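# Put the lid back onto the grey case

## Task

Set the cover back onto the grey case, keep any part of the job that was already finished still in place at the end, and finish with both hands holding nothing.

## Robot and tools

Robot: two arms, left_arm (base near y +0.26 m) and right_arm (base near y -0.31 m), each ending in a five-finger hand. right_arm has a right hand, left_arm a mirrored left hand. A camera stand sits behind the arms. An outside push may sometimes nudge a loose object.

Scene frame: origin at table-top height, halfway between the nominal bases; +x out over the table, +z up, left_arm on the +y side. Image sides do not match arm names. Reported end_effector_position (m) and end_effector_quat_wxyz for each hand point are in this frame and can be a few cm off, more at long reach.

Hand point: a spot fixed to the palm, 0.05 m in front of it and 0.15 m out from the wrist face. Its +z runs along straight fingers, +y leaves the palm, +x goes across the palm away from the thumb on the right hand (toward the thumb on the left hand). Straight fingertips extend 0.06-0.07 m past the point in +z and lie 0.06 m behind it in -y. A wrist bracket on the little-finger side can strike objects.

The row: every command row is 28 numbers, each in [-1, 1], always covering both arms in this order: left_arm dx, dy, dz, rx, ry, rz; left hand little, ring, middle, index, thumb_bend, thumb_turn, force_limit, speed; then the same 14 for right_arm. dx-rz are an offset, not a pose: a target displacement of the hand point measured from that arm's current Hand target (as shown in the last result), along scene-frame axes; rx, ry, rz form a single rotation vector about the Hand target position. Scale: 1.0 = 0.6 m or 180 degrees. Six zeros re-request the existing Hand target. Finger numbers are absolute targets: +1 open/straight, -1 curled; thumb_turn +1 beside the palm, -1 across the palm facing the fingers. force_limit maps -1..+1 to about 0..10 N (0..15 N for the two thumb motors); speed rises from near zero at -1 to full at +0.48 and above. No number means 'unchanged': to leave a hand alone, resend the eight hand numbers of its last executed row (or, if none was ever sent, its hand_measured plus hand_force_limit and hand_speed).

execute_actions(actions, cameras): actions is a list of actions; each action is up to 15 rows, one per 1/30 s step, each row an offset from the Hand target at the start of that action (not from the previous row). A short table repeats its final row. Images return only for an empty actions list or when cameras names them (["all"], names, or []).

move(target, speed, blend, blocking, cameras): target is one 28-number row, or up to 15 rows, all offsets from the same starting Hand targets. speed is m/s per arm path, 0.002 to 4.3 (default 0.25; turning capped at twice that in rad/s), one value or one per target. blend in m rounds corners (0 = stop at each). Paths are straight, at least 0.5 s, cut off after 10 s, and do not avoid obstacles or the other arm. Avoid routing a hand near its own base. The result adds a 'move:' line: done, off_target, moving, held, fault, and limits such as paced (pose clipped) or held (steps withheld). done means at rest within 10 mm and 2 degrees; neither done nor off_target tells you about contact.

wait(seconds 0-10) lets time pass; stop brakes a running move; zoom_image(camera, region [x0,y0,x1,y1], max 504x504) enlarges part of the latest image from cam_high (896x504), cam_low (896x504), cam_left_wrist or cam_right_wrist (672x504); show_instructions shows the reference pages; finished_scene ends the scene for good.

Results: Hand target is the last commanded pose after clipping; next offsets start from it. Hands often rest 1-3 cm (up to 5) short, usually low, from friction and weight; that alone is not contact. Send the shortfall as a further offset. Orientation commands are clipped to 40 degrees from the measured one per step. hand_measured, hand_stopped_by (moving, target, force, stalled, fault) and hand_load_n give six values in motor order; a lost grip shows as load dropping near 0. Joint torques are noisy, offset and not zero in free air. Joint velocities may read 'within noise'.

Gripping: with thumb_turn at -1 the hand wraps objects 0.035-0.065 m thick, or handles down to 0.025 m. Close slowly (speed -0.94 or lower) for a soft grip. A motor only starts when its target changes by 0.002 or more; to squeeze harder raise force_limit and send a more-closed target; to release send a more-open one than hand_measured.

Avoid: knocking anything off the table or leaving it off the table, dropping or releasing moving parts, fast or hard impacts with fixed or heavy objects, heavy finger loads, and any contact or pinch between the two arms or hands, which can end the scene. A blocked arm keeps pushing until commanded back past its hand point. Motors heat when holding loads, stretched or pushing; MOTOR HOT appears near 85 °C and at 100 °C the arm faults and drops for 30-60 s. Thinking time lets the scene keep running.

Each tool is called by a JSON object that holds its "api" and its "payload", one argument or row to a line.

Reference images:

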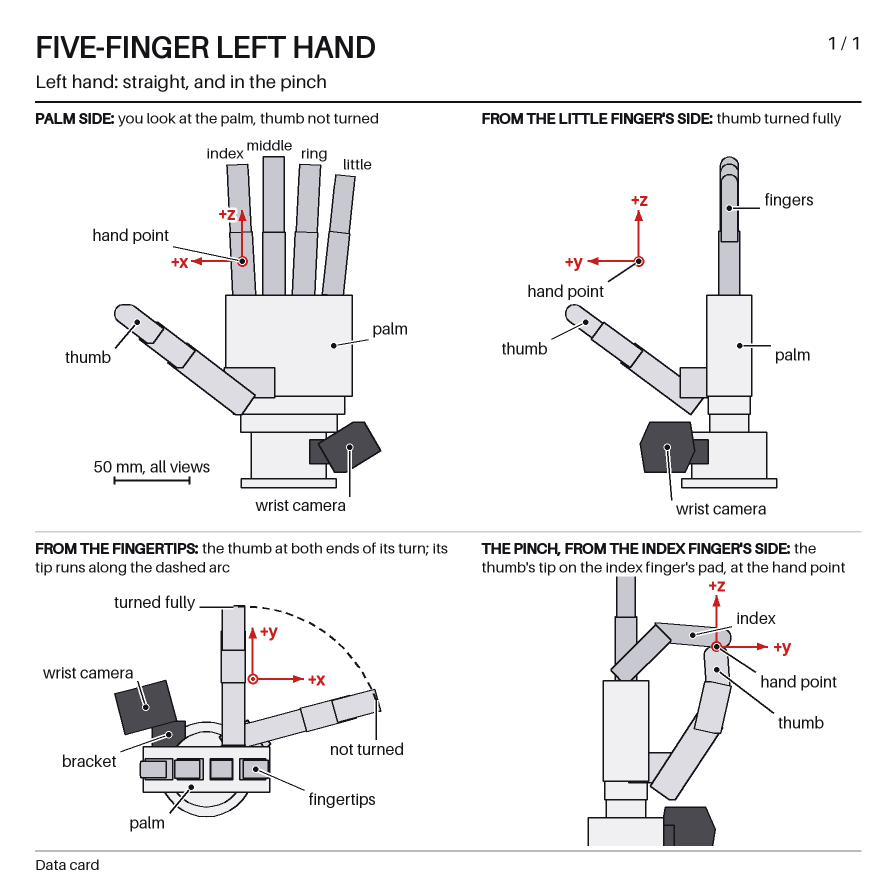

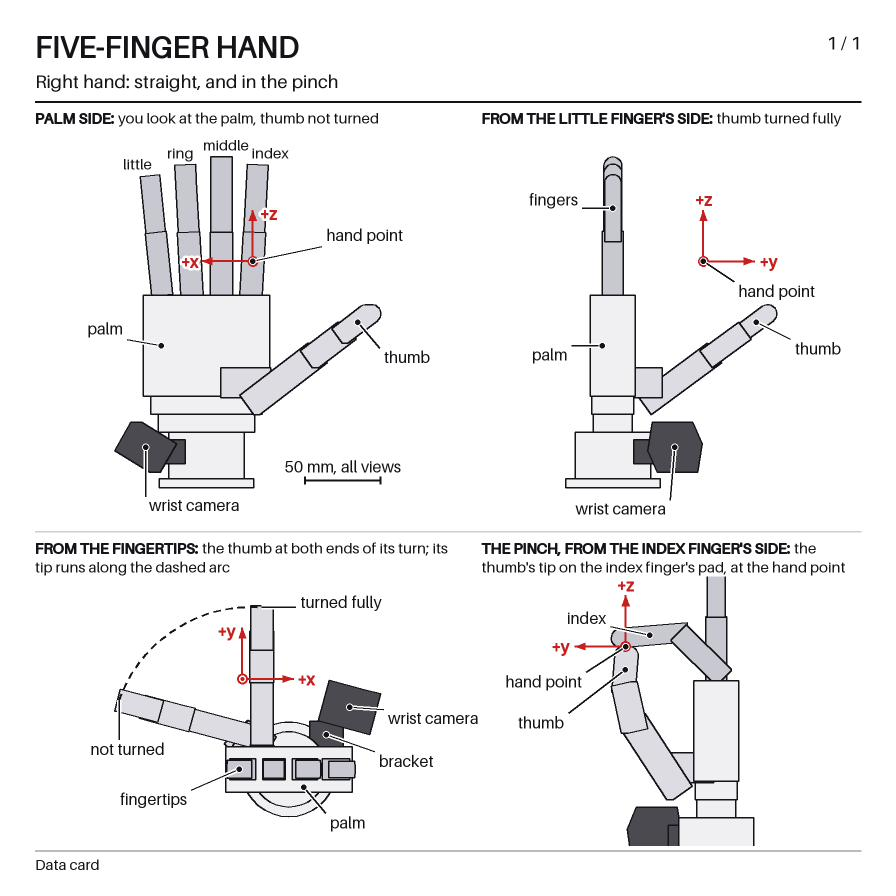

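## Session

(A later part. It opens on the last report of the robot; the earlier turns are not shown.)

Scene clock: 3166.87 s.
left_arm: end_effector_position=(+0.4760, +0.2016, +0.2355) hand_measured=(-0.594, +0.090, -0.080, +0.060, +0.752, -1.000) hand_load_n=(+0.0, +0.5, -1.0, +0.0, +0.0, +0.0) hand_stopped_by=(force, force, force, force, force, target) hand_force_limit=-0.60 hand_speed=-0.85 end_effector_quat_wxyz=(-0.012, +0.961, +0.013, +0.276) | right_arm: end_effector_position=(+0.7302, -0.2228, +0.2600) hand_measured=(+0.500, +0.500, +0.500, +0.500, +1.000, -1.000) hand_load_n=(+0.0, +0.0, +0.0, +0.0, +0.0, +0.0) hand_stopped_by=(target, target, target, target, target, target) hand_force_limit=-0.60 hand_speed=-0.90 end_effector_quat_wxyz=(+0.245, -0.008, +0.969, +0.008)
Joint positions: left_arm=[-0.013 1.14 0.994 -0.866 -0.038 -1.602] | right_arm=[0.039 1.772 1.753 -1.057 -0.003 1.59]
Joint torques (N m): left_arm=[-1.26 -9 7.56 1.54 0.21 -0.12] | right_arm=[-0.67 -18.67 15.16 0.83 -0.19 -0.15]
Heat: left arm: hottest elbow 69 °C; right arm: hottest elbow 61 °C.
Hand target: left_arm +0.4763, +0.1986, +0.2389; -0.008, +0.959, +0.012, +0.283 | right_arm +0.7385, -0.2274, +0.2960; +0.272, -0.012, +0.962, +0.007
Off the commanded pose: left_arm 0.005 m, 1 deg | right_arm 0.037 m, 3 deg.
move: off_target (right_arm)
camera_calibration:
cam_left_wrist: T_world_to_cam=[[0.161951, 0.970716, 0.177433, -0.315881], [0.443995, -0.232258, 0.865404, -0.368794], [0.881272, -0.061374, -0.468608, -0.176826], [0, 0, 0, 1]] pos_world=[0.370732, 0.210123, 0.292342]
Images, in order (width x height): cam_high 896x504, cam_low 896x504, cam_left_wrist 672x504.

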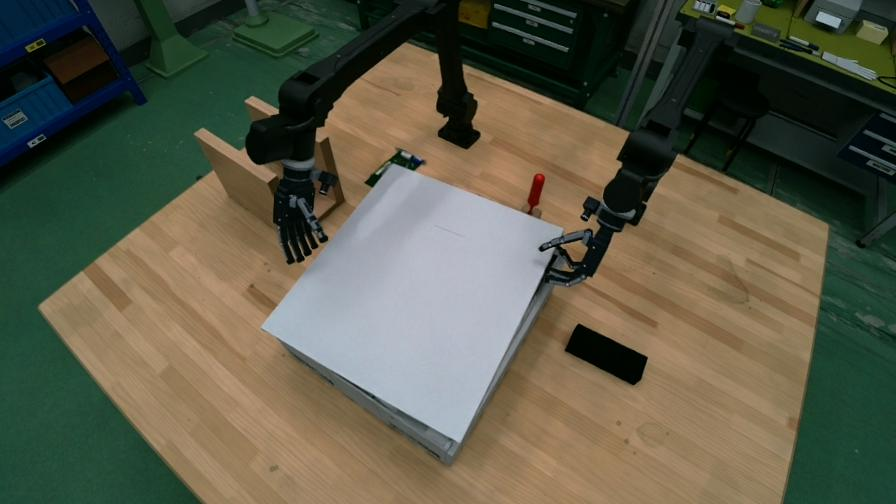

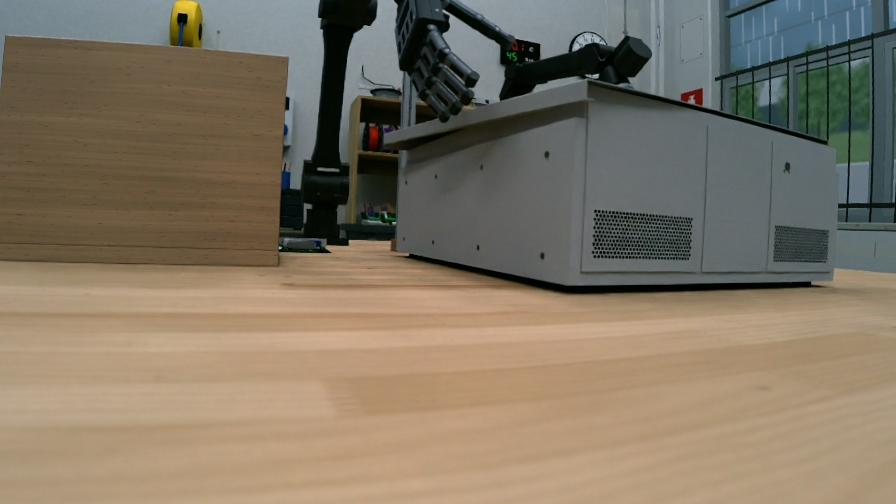

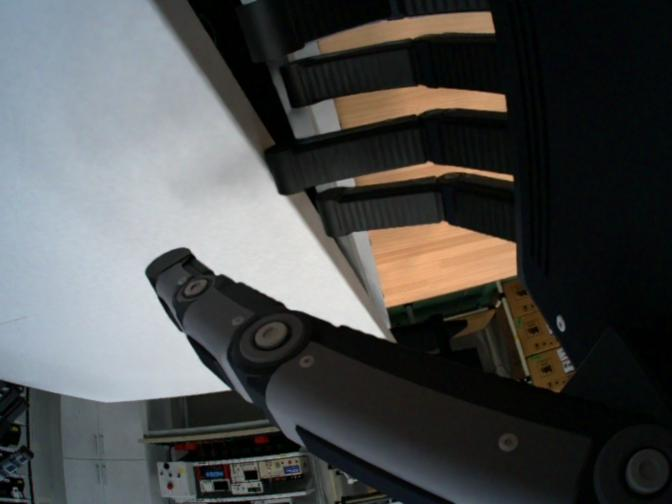

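{"api": "move", "payload": {
  "target": [
    [0.03, 0.025, 0.0, 0, 0, 0, -0.6, -0.5, -0.45, -0.35, 0.5, -1, -0.6, -0.85, 0, 0, 0, 0, 0, 0, 0.5, 0.5, 0.5, 0.5, 1.0, -1, -0.6, -0.9]
  ],
  "speed": 0.03,
  "cameras": ["cam_left_wrist", "cam_low", "cam_high"]
}}

{"api": "zoom_image", "payload": {
  "camera": "cam_low",
  "region": [375, 70, 605, 180]
}}

{"api": "zoom_image", "payload": {
  "camera": "cam_high",
  "region": [540, 200, 600, 260]
}}

{"api": "zoom_image", "payload": {
  "camera": "cam_high",
  "region": [420, 430, 470, 480]
}}

{"api": "zoom_image", "payload": {
  "camera": "cam_high",
  "region": [375, 145, 425, 195]
}}

{"api": "zoom_image", "payload": {
  "camera": "cam_high",
  "region": [240, 300, 290, 350]
}}

Scene clock: 3199.33 s.
left_arm: end_effector_position=(+0.4803, +0.2094, +0.2258) hand_measured=(-0.594, +0.090, -0.078, +0.060, +0.752, -1.000) hand_load_n=(+0.0, +0.0, +0.0, +0.0, +0.0, +0.0) hand_stopped_by=(force, force, force, force, force, target) hand_force_limit=-0.60 hand_speed=-0.85 end_effector_quat_wxyz=(-0.007, +0.963, +0.012, +0.268) | right_arm: end_effector_position=(+0.7302, -0.2228, +0.2600) hand_measured=(+0.500, +0.500, +0.500, +0.500, +1.000, -1.000) hand_load_n=(+0.0, +0.0, +0.0, +0.0, +0.0, +0.0) hand_stopped_by=(target, target, target, target, target, target) hand_force_limit=-0.60 hand_speed=-0.90 end_effector_quat_wxyz=(+0.245, -0.008, +0.969, +0.008)
Joint positions: left_arm=[0.015 1.166 0.994 -0.856 -0.012 -1.578] | right_arm=[0.039 1.772 1.753 -1.057 -0.003 1.59]
Joint torques (N m): left_arm=[0.62 -7.53 10.04 1.83 0.03 0.02] | right_arm=[-0.73 -18.61 15.16 0.83 -0.19 -0.15]
Heat: left arm: hottest elbow 61 °C; right arm: hottest elbow 61 °C.
Hand target: left_arm +0.4943, +0.2134, +0.2388; -0.008, +0.959, +0.012, +0.283 | right_arm +0.7385, -0.2274, +0.2960; +0.272, -0.012, +0.962, +0.007
Off the commanded pose: left_arm 0.020 m, 2 deg | right_arm 0.037 m, 3 deg.
move: off_target (left_arm, right_arm)
camera_calibration:
cam_left_wrist: T_world_to_cam=[[0.170096, 0.971448, 0.165397, -0.323797], [0.457136, -0.226477, 0.860078, -0.366891], [0.87298, -0.0706867, -0.482607, -0.175558], [0, 0, 0, 1]] pos_world=[0.376055, 0.21905, 0.284384]
Images, in order (width x height): cam_high 896x504, cam_low 896x504, cam_left_wrist 672x504.

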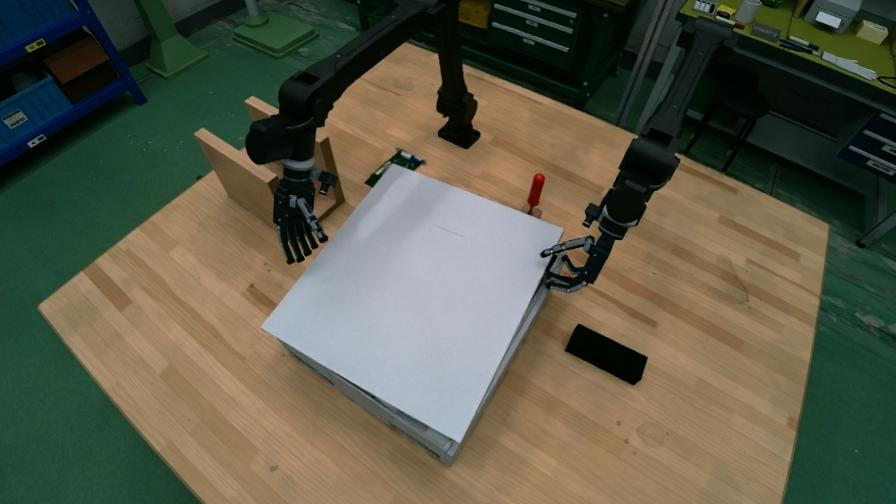

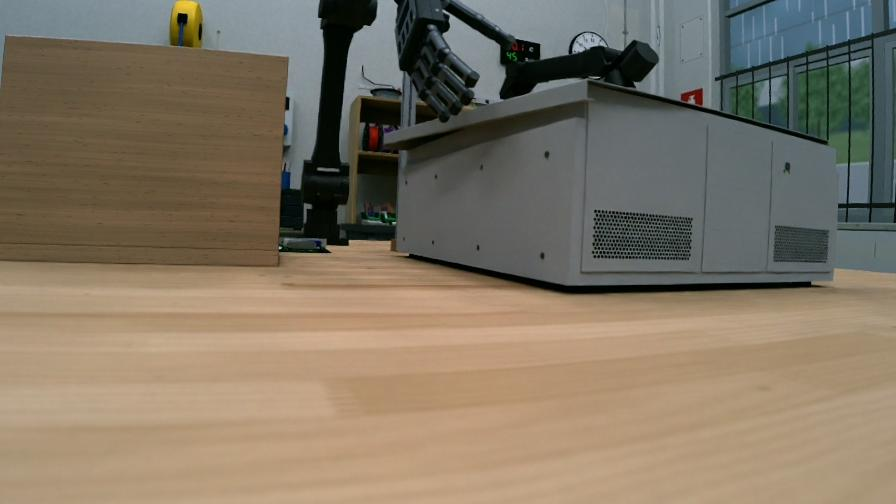

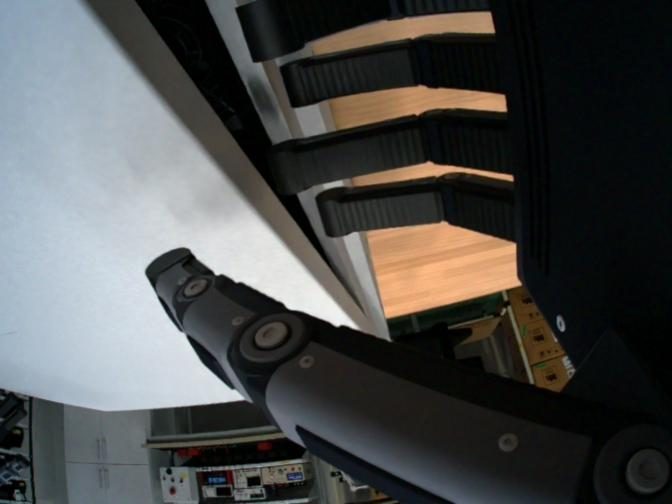

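Scaled by 2.191 from the camera's 896x504 image, which has a finer 1280x720 frame.

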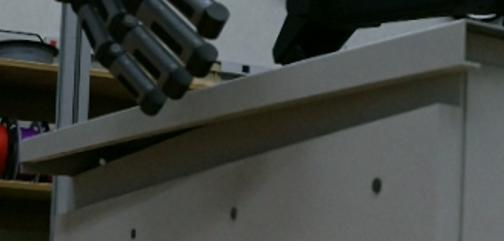

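Scaled by 8.400 from the camera's 896x504 image, which has a finer 1280x720 frame.

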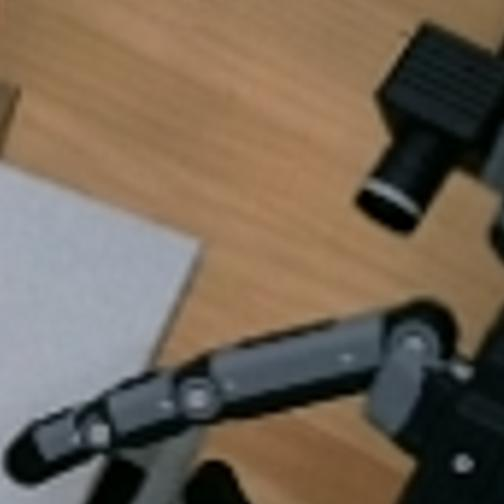

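Scaled by 10.080 from the camera's 896x504 image, which has a finer 1280x720 frame.

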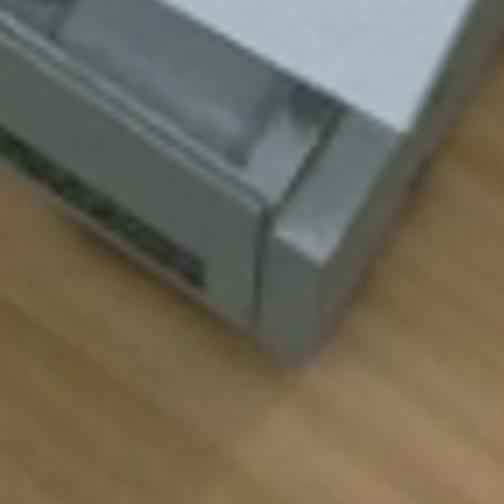

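Scaled by 10.080 from the camera's 896x504 image, which has a finer 1280x720 frame.

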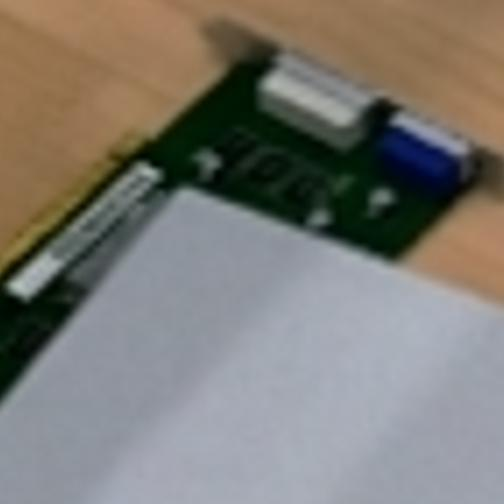

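Scaled by 10.080 from the camera's 896x504 image, which has a finer 1280x720 frame.

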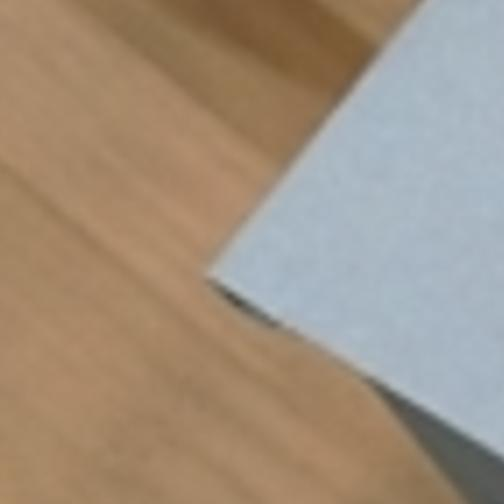

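{"api": "move", "payload": {
  "target": [
    [0, 0.12, 0.0, 0, 0, 0, 0.3, 0.3, 0.3, 0.3, 1.0, -1, -0.6, -0.6, 0, -0.12, 0.05, 0, 0, 0, 1.0, 1.0, 1.0, 1.0, 1.0, -1, -0.6, -0.6],
    [0, 0.16, 0.08, 0, 0, 0, 0.3, 0.3, 0.3, 0.3, 1.0, -1, -0.6, -0.6, -0.44, -0.12, 0.05, 0, 0, 0, 1.0, 1.0, 1.0, 1.0, 1.0, -1, -0.6, -0.6]
  ],
  "speed": 0.12,
  "cameras": ["cam_left_wrist", "cam_low", "cam_high", "cam_right_wrist"]
}}

{"api": "zoom_image", "payload": {
  "camera": "cam_left_wrist",
  "region": [0, 0, 340, 340]
}}

Scene clock: 3287.33 s.
left_arm: end_effector_position=(+0.4822, +0.3017, +0.2683) hand_measured=(+0.300, +0.300, +0.300, +0.300, +1.000, -1.000) hand_load_n=(+0.0, +0.0, +0.0, +0.0, +0.0, +0.0) hand_stopped_by=(target, target, target, target, target, target) hand_force_limit=-0.60 hand_speed=-0.60 end_effector_quat_wxyz=(-0.003, +0.963, +0.013, +0.271) | right_arm: end_effector_position=(+0.4779, -0.2936, +0.3222) hand_measured=(+1.000, +1.000, +1.000, +1.000, +1.000, -1.000) hand_load_n=(+0.0, +0.0, +0.0, +0.0, +0.0, -0.5) hand_stopped_by=(target, target, target, target, target, target) hand_force_limit=-0.60 hand_speed=-0.60 end_effector_quat_wxyz=(+0.271, -0.012, +0.963, +0.010)
Joint positions: left_arm=[0.275 1.194 1.126 -0.969 0.129 -1.358] | right_arm=[-0.156 1.09 1.187 -1.129 -0.109 1.417]
Joint torques (N m): left_arm=[0.03 -8.53 11.41 0.77 0.18 -0.04] | right_arm=[-1.2 -6.89 10.76 0.91 -0.28 -0.14]
Heat: left arm: hottest elbow 63 °C; right arm: hottest elbow 61 °C.
Hand target: left_arm +0.4943, +0.3095, +0.2868; -0.008, +0.959, +0.012, +0.283 | right_arm +0.4746, -0.2993, +0.3261; +0.272, -0.012, +0.962, +0.007
Off the commanded pose: left_arm 0.023 m, 2 deg | right_arm 0.008 m, 0 deg.
move: off_target (left_arm)
camera_calibration:
cam_left_wrist: T_world_to_cam=[[0.169665, 0.972482, 0.159662, -0.419429], [0.452263, -0.220777, 0.864127, -0.383794], [0.875598, -0.0744029, -0.477276, -0.151793], [0, 0, 0, 1]] pos_world=[0.377648, 0.31186, 0.326167]
cam_right_wrist: T_world_to_cam=[[-0.227716, 0.970242, -0.0823127, 0.419103], [0.436958, 0.177365, 0.881821, -0.438249], [0.87018, 0.164838, -0.464344, -0.102559], [0, 0, 0, 1]] pos_world=[0.376178, -0.311996, 0.373332]

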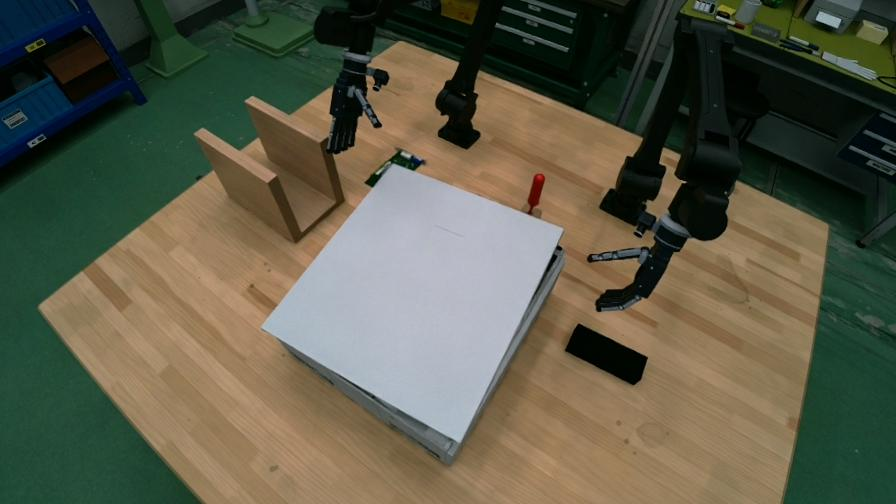

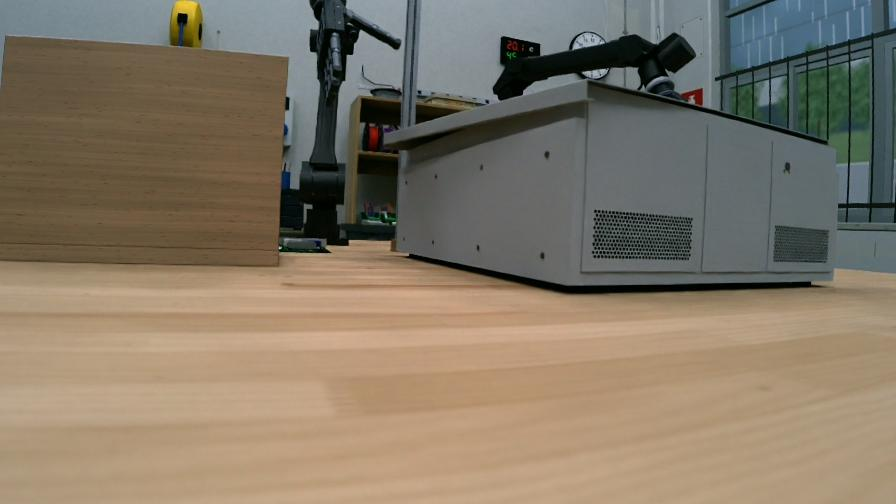

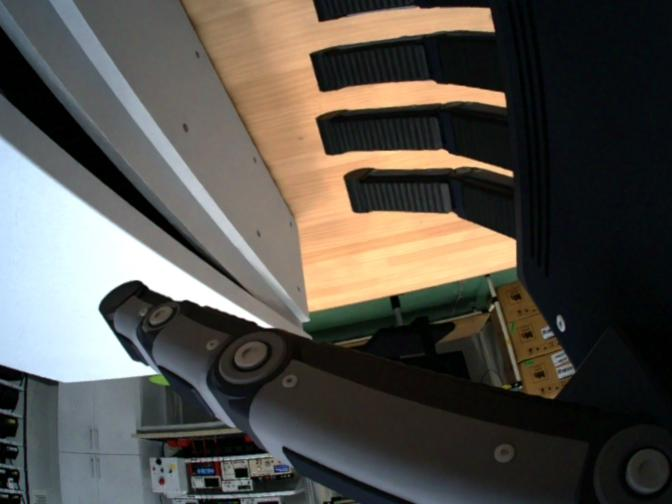

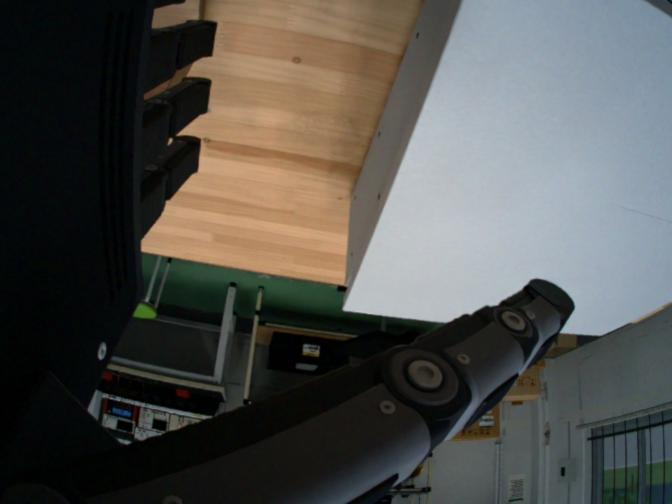

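Scaled by 1.482 from the camera's 672x504 image, which has a finer 960x720 frame.

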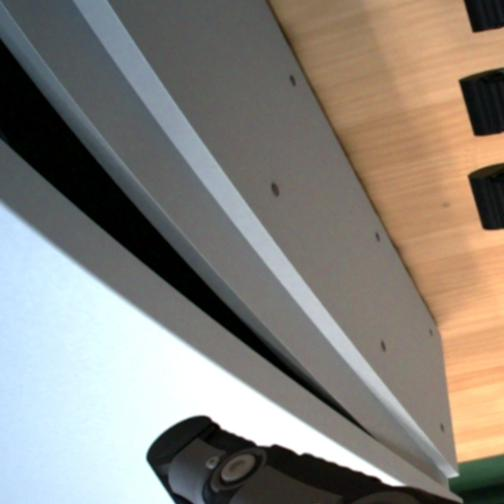

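{"api": "zoom_image", "payload": {
  "camera": "cam_low",
  "region": [290, 0, 430, 150]
}}

{"api": "zoom_image", "payload": {
  "camera": "cam_right_wrist",
  "region": [140, 0, 480, 340]
}}

Scaled by 3.360 from the camera's 896x504 image, which has a finer 1280x720 frame.

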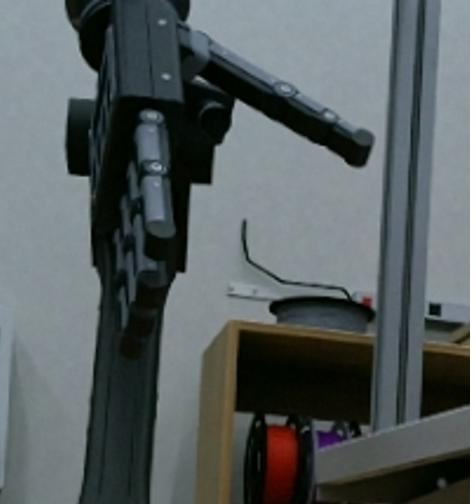

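Scaled by 1.482 from the camera's 672x504 image, which has a finer 960x720 frame.

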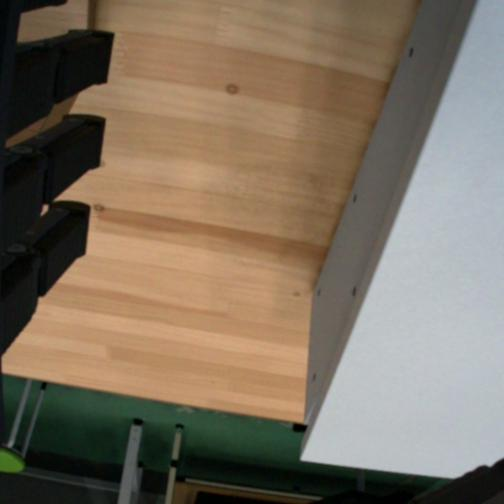

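{"api": "move", "payload": {
  "target": [
    [0, 0, 0, 0, 0, 0, 0.3, 0.3, 0.3, 0.3, 1.0, -1, -0.6, -0.6, -0.025, 0.0, -0.12, 0, 0, 0, 1.0, 1.0, 1.0, 1.0, 1.0, -1, -0.6, -0.6],
    [0, 0, 0, 0, 0, 0, 0.3, 0.3, 0.3, 0.3, 1.0, -1, -0.6, -0.6, -0.025, 0.12, -0.12, 0, 0, 0, 1.0, 1.0, 1.0, 1.0, 1.0, -1, -0.6, -0.6]
  ],
  "speed": 0.1,
  "cameras": ["cam_low", "cam_high", "cam_right_wrist"]
}}

{"api": "zoom_image", "payload": {
  "camera": "cam_right_wrist",
  "region": [140, 0, 480, 340]
}}

Scene clock: 3336.50 s.
left_arm: end_effector_position=(+0.4822, +0.3017, +0.2683) hand_measured=(+0.300, +0.300, +0.300, +0.300, +1.000, -1.000) hand_load_n=(+0.0, +0.0, +0.0, +0.0, +0.0, +0.0) hand_stopped_by=(target, target, target, target, target, target) hand_force_limit=-0.60 hand_speed=-0.60 end_effector_quat_wxyz=(-0.003, +0.963, +0.013, +0.271) | right_arm: end_effector_position=(+0.4553, -0.2326, +0.2438) hand_measured=(+1.000, +1.000, +1.000, +1.000, +1.000, -1.000) hand_load_n=(+0.0, +0.0, +0.0, +0.0, +0.0, -0.5) hand_stopped_by=(target, target, target, target, target, target) hand_force_limit=-0.60 hand_speed=-0.60 end_effector_quat_wxyz=(+0.256, -0.013, +0.967, +0.005)
Joint positions: left_arm=[0.275 1.194 1.126 -0.969 0.129 -1.358] | right_arm=[0.041 1.031 0.955 -0.978 0.003 1.581]
Joint torques (N m): left_arm=[0.21 -8.06 11.29 0.83 0.17 -0.04] | right_arm=[0.85 -6.12 10.88 2.13 0.05 0.14]
Heat: left arm: hottest elbow 72 °C; right arm: hottest elbow 55 °C.
Hand target: left_arm +0.4943, +0.3095, +0.2868; -0.008, +0.959, +0.012, +0.283 | right_arm +0.4595, -0.2273, +0.2539; +0.272, -0.012, +0.962, +0.008
Off the commanded pose: left_arm 0.023 m, 2 deg | right_arm 0.012 m, 2 deg.
move: off_target (left_arm, right_arm)
camera_calibration:
cam_right_wrist: T_world_to_cam=[[-0.22926, 0.969514, -0.0865041, 0.349897], [0.463633, 0.186911, 0.866088, -0.376241], [0.855853, 0.158453, -0.49235, -0.11744], [0, 0, 0, 1]] pos_world=[0.355166, -0.250298, 0.298304]
Images, in order (width x height): cam_high 896x504, cam_low 896x504, cam_right_wrist 672x504.

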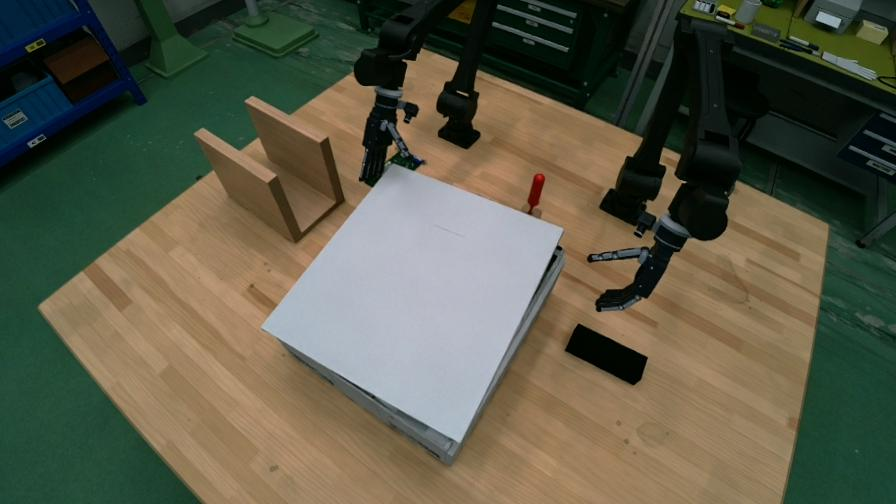

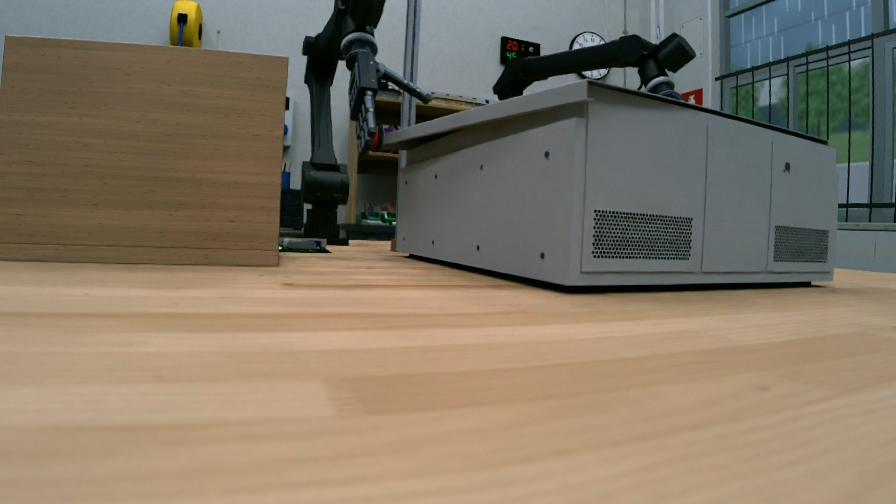

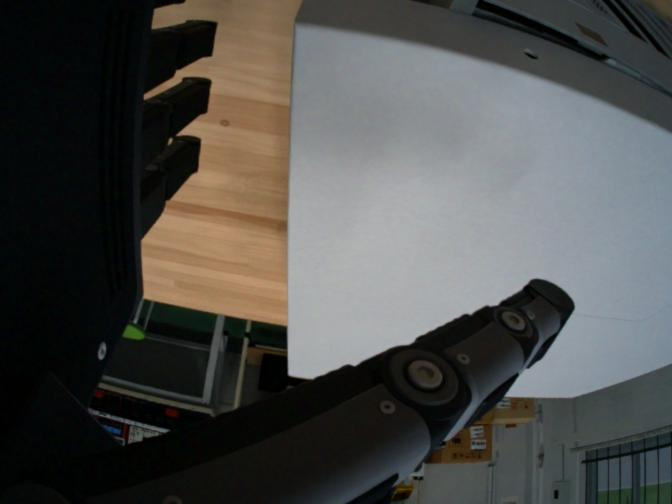

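Scaled by 1.482 from the camera's 672x504 image, which has a finer 960x720 frame.

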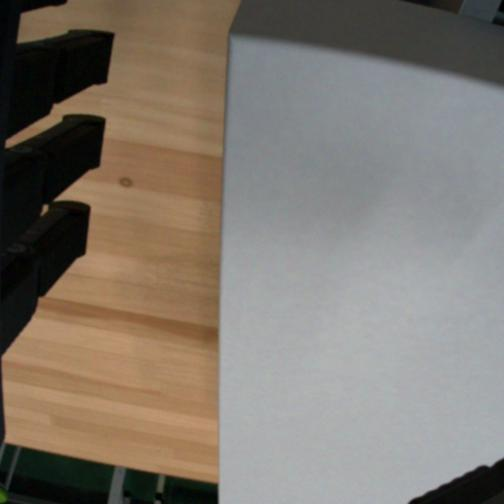

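{"api": "zoom_image", "payload": {
  "camera": "cam_right_wrist",
  "region": [270, 0, 672, 200]
}}

{"api": "zoom_image", "payload": {
  "camera": "cam_low",
  "region": [320, 50, 460, 190]
}}

Scaled by 1.254 from the camera's 672x504 image, which has a finer 960x720 frame.

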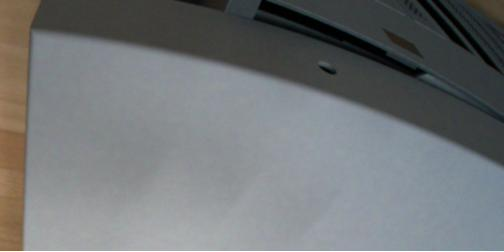

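Scaled by 3.600 from the camera's 896x504 image, which has a finer 1280x720 frame.

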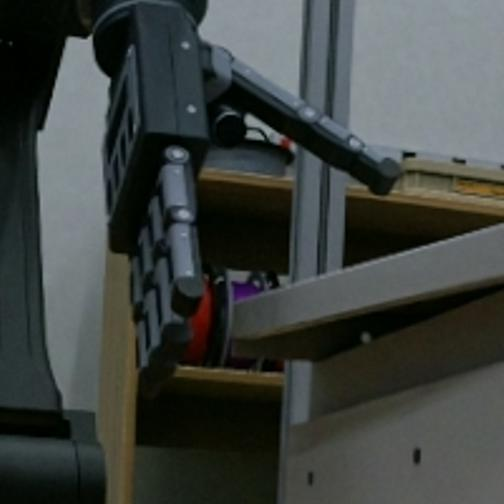

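{"api": "move", "payload": {
  "target": [
    [0, 0, 0, 0, 0, 0, 0.3, 0.3, 0.3, 0.3, 1.0, -1, -0.6, -0.6, 0, -0.12, 0, 0, 0, 0, 0.1, 0.1, 0.1, 0.1, 1.0, -1, -0.6, -0.6],
    [0, 0, 0, 0, 0, 0, 0.3, 0.3, 0.3, 0.3, 1.0, -1, -0.6, -0.6, 0, -0.12, -0.065, 0, 0, 0, 0.1, 0.1, 0.1, 0.1, 1.0, -1, -0.6, -0.6],
    [0, 0, 0, 0, 0, 0, 0.3, 0.3, 0.3, 0.3, 1.0, -1, -0.6, -0.6, 0, -0.05, -0.065, 0, 0, 0, 0.1, 0.1, 0.1, 0.1, 1.0, -1, -0.6, -0.6]
  ],
  "speed": 0.08,
  "cameras": ["cam_low", "cam_right_wrist"]
}}

{"api": "zoom_image", "payload": {
  "camera": "cam_low",
  "region": [320, 50, 460, 190]
}}

Scene clock: 3390.40 s.
left_arm: end_effector_position=(+0.4822, +0.3017, +0.2683) hand_measured=(+0.300, +0.300, +0.300, +0.300, +1.000, -1.000) hand_load_n=(+0.0, +0.5, +0.0, +0.0, +0.0, +0.0) hand_stopped_by=(target, target, target, target, target, target) hand_force_limit=-0.60 hand_speed=-0.60 end_effector_quat_wxyz=(-0.003, +0.963, +0.013, +0.271) | right_arm: end_effector_position=(+0.4548, -0.2622, +0.2053) hand_measured=(+0.100, +0.100, +0.100, +0.100, +1.000, -1.000) hand_load_n=(+0.0, +0.5, +0.0, +0.0, +0.0, +0.0) hand_stopped_by=(target, target, target, target, target, target) hand_force_limit=-0.60 hand_speed=-0.60 end_effector_quat_wxyz=(+0.256, -0.012, +0.967, +0.006)
Joint positions: left_arm=[0.275 1.194 1.126 -0.969 0.129 -1.358] | right_arm=[-0.059 1.045 0.862 -0.872 -0.049 1.497]
Joint torques (N m): left_arm=[0.15 -8.12 11.37 0.72 0.15 -0.03] | right_arm=[0.85 -6.3 10.63 2.15 -0.01 0.15]
Heat: left arm: hottest elbow 74 °C; right arm: hottest elbow 54 °C.
Hand target: left_arm +0.4943, +0.3095, +0.2868; -0.008, +0.959, +0.012, +0.283 | right_arm +0.4596, -0.2574, +0.2149; +0.272, -0.012, +0.962, +0.008
Off the commanded pose: left_arm 0.023 m, 2 deg | right_arm 0.012 m, 2 deg.
move: off_target (left_arm, right_arm)
camera_calibration:
cam_right_wrist: T_world_to_cam=[[-0.228903, 0.969866, -0.0834514, 0.374504], [0.463281, 0.183934, 0.866913, -0.33784], [0.856139, 0.159778, -0.491423, -0.131318], [0, 0, 0, 1]] pos_world=[0.354666, -0.280096, 0.259598]
Images, in order (width x height): cam_low 896x504, cam_right_wrist 672x504.

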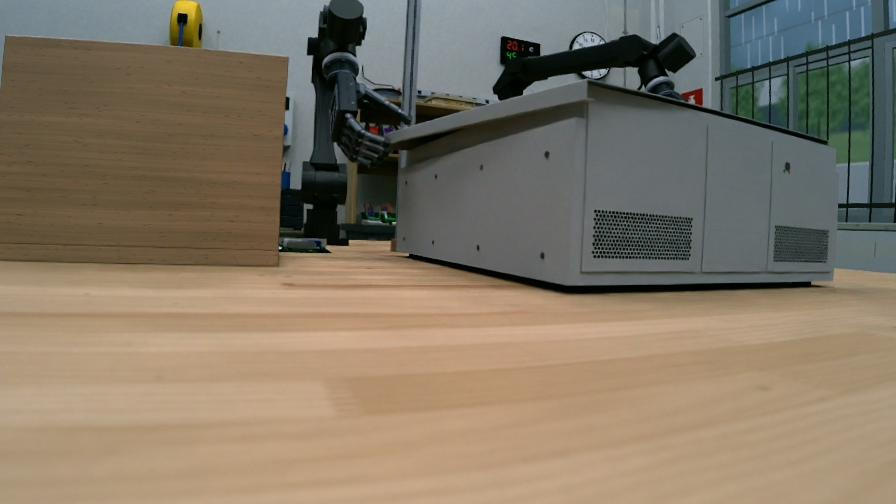

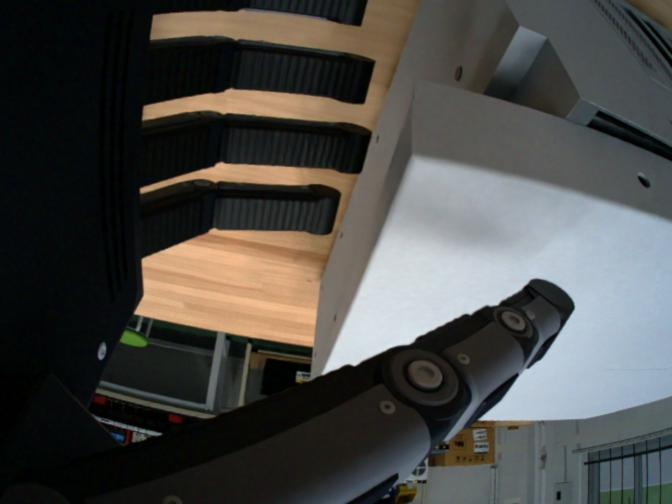

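Scaled by 3.600 from the camera's 896x504 image, which has a finer 1280x720 frame.

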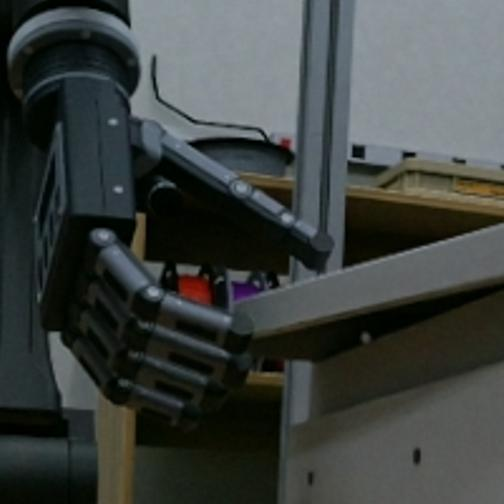

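{"api": "move", "payload": {
  "target": [
    [0, 0, 0, 0, 0, 0, 0.3, 0.3, 0.3, 0.3, 1.0, -1, -0.6, -0.6, 0, -0.02, -0.012, 0, 0, 0, 0.35, 0.35, 0.35, 0.35, 1.0, -1, -0.6, -0.6],
    [0, 0, 0, 0, 0, 0, 0.3, 0.3, 0.3, 0.3, 1.0, -1, -0.6, -0.6, 0, 0.045, -0.012, 0, 0, 0, 0.35, 0.35, 0.35, 0.35, 1.0, -1, -0.6, -0.6]
  ],
  "speed": 0.06,
  "cameras": ["cam_low", "cam_right_wrist"]
}}

{"api": "zoom_image", "payload": {
  "camera": "cam_low",
  "region": [320, 50, 460, 190]
}}

Scene clock: 3417.67 s.
left_arm: end_effector_position=(+0.4822, +0.3017, +0.2683) hand_measured=(+0.300, +0.300, +0.300, +0.300, +1.000, -1.000) hand_load_n=(+0.0, +0.0, +0.0, +0.0, +0.0, +0.0) hand_stopped_by=(target, target, target, target, target, target) hand_force_limit=-0.60 hand_speed=-0.60 end_effector_quat_wxyz=(-0.003, +0.963, +0.013, +0.271) | right_arm: end_effector_position=(+0.4542, -0.2355, +0.1985) hand_measured=(+0.350, +0.350, +0.350, +0.350, +1.000, -1.000) hand_load_n=(+0.0, +0.0, +0.0, +0.0, +0.0, +0.0) hand_stopped_by=(target, target, target, target, target, target) hand_force_limit=-0.60 hand_speed=-0.60 end_effector_quat_wxyz=(+0.256, -0.013, +0.966, +0.005)
Joint positions: left_arm=[0.275 1.194 1.126 -0.969 0.129 -1.358] | right_arm=[0.031 1.045 0.844 -0.852 -0.003 1.573]
Joint torques (N m): left_arm=[0.56 -8.12 11.45 0.76 0.2 -0.05] | right_arm=[0.85 -6.01 10.69 2.21 0.03 0.15]
Heat: left arm: hottest elbow 75 °C; right arm: hottest elbow 52 °C.
Hand target: left_arm +0.4943, +0.3095, +0.2868; -0.008, +0.959, +0.012, +0.283 | right_arm +0.4596, -0.2303, +0.2079; +0.272, -0.012, +0.962, +0.008
Off the commanded pose: left_arm 0.023 m, 2 deg | right_arm 0.012 m, 2 deg.
move: off_target (left_arm, right_arm)
camera_calibration:
cam_right_wrist: T_world_to_cam=[[-0.229413, 0.969487, -0.0863992, 0.348639], [0.462633, 0.18671, 0.866666, -0.335604], [0.856353, 0.158854, -0.49135, -0.138755], [0, 0, 0, 1]] pos_world=[0.354067, -0.253298, 0.252801]
Images, in order (width x height): cam_low 896x504, cam_right_wrist 672x504.

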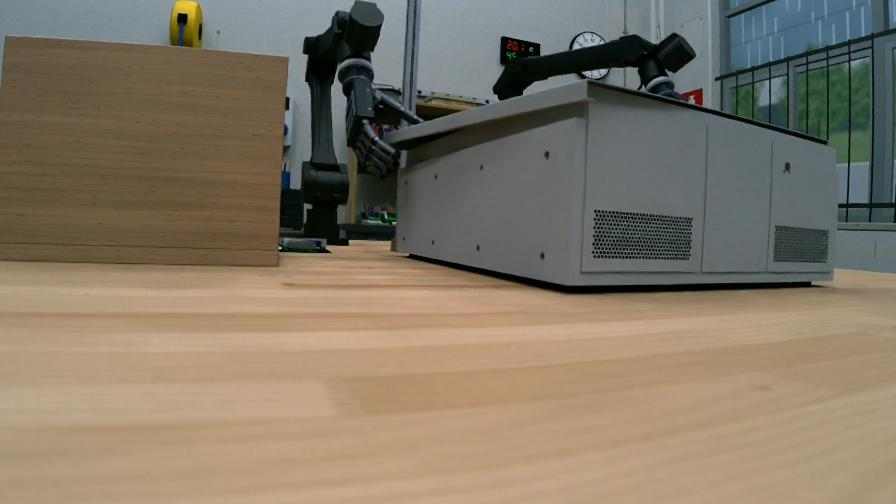

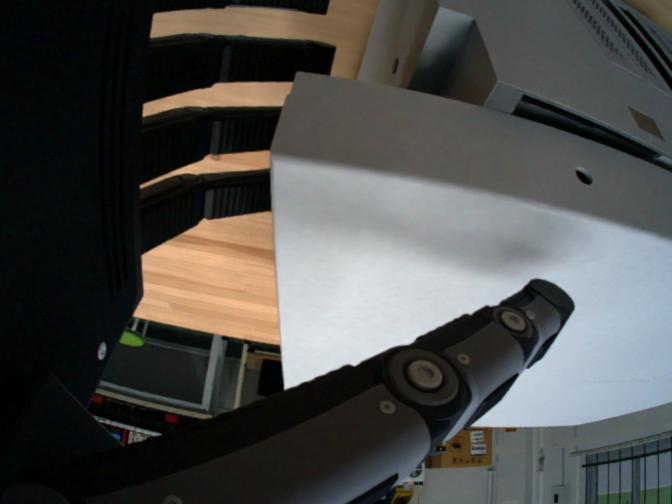

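Scaled by 3.600 from the camera's 896x504 image, which has a finer 1280x720 frame.

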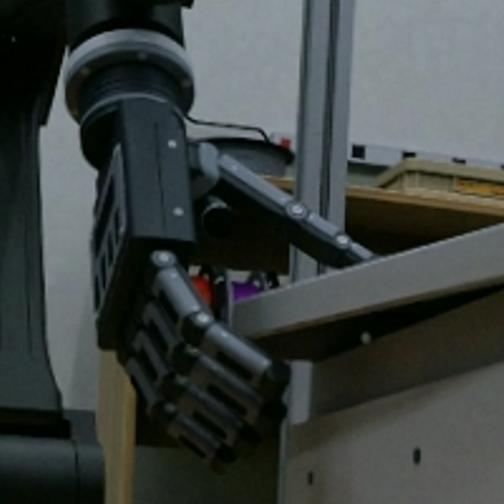

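{"api": "move", "payload": {
  "target": [-0.22, 0.0, 0.03, 0, 0, 0, 0.3, 0.3, 0.3, 0.3, 1.0, -1, -0.6, -0.6, 0, 0.02, 0, 0, 0, 0, 0.35, 0.35, 0.35, 0.35, 1.0, -1, -0.6, -0.6],
  "speed": 0.08,
  "cameras": ["cam_low", "cam_right_wrist"]
}}

{"api": "zoom_image", "payload": {
  "camera": "cam_low",
  "region": [320, 50, 460, 190]
}}

{"api": "zoom_image", "payload": {
  "camera": "cam_right_wrist",
  "region": [250, 0, 672, 230]
}}

Scene clock: 3433.27 s.
left_arm: end_effector_position=(+0.3661, +0.3078, +0.3005) hand_measured=(+0.300, +0.300, +0.300, +0.300, +1.000, -1.000) hand_load_n=(+0.0, +0.0, +0.0, +0.0, +0.0, +0.0) hand_stopped_by=(target, target, target, target, target, target) hand_force_limit=-0.60 hand_speed=-0.60 end_effector_quat_wxyz=(-0.005, +0.960, +0.012, +0.280) | right_arm: end_effector_position=(+0.4543, -0.2245, +0.1988) hand_measured=(+0.350, +0.350, +0.350, +0.350, +1.000, -1.000) hand_load_n=(+0.0, +0.0, +0.0, +0.0, +0.0, +0.0) hand_stopped_by=(target, target, target, target, target, target) hand_force_limit=-0.60 hand_speed=-0.60 end_effector_quat_wxyz=(+0.257, -0.012, +0.966, +0.004)
Joint positions: left_arm=[0.423 0.892 1.007 -1.154 0.206 -1.23] | right_arm=[0.069 1.045 0.844 -0.85 0.018 1.607]
Joint torques (N m): left_arm=[0.15 -6.07 7.97 0.77 0.21 0.01] | right_arm=[0.97 -5.89 10.84 2.14 0.06 0.15]
Heat: left arm: hottest elbow 74 °C; right arm: hottest elbow 52 °C.
Hand target: left_arm +0.3623, +0.3095, +0.3048; -0.008, +0.959, +0.012, +0.283 | right_arm +0.4596, -0.2183, +0.2079; +0.272, -0.012, +0.962, +0.008
Off the commanded pose: left_arm 0.006 m, 1 deg | right_arm 0.012 m, 2 deg.
move: off_target (right_arm)
camera_calibration:
cam_right_wrist: T_world_to_cam=[[-0.226907, 0.969952, -0.087785, 0.337143], [0.461149, 0.186395, 0.867524, -0.337538], [0.857819, 0.156366, -0.489587, -0.141998], [0, 0, 0, 1]] pos_world=[0.353965, -0.241894, 0.252898]
Images, in order (width x height): cam_low 896x504, cam_right_wrist 672x504.

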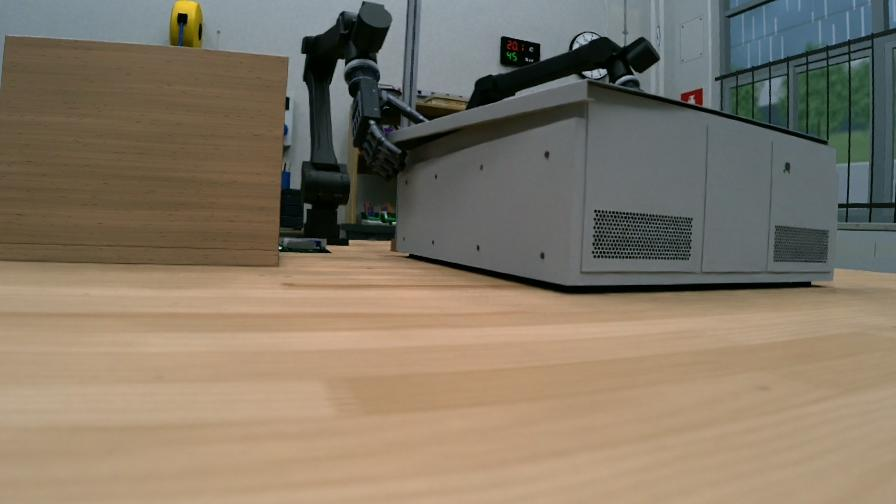

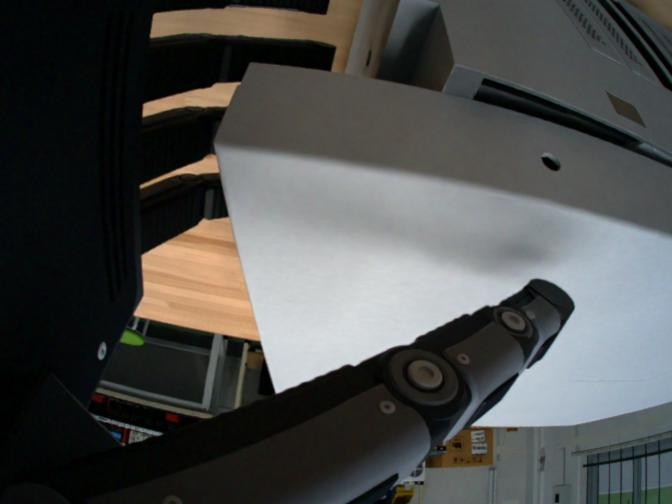

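Scaled by 3.600 from the camera's 896x504 image, which has a finer 1280x720 frame.

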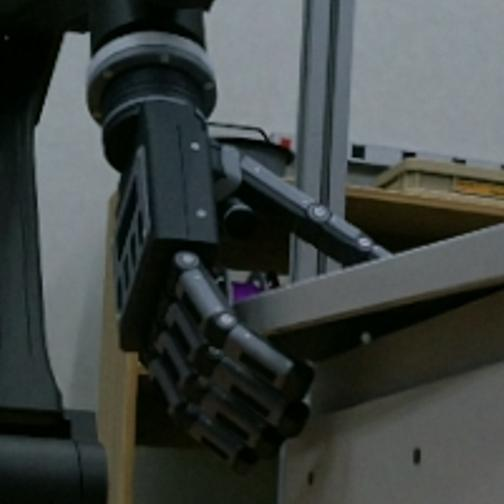

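Scaled by 1.194 from the camera's 672x504 image, which has a finer 960x720 frame.

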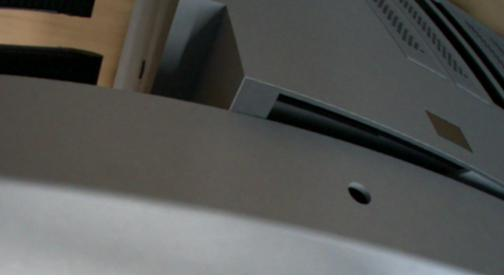

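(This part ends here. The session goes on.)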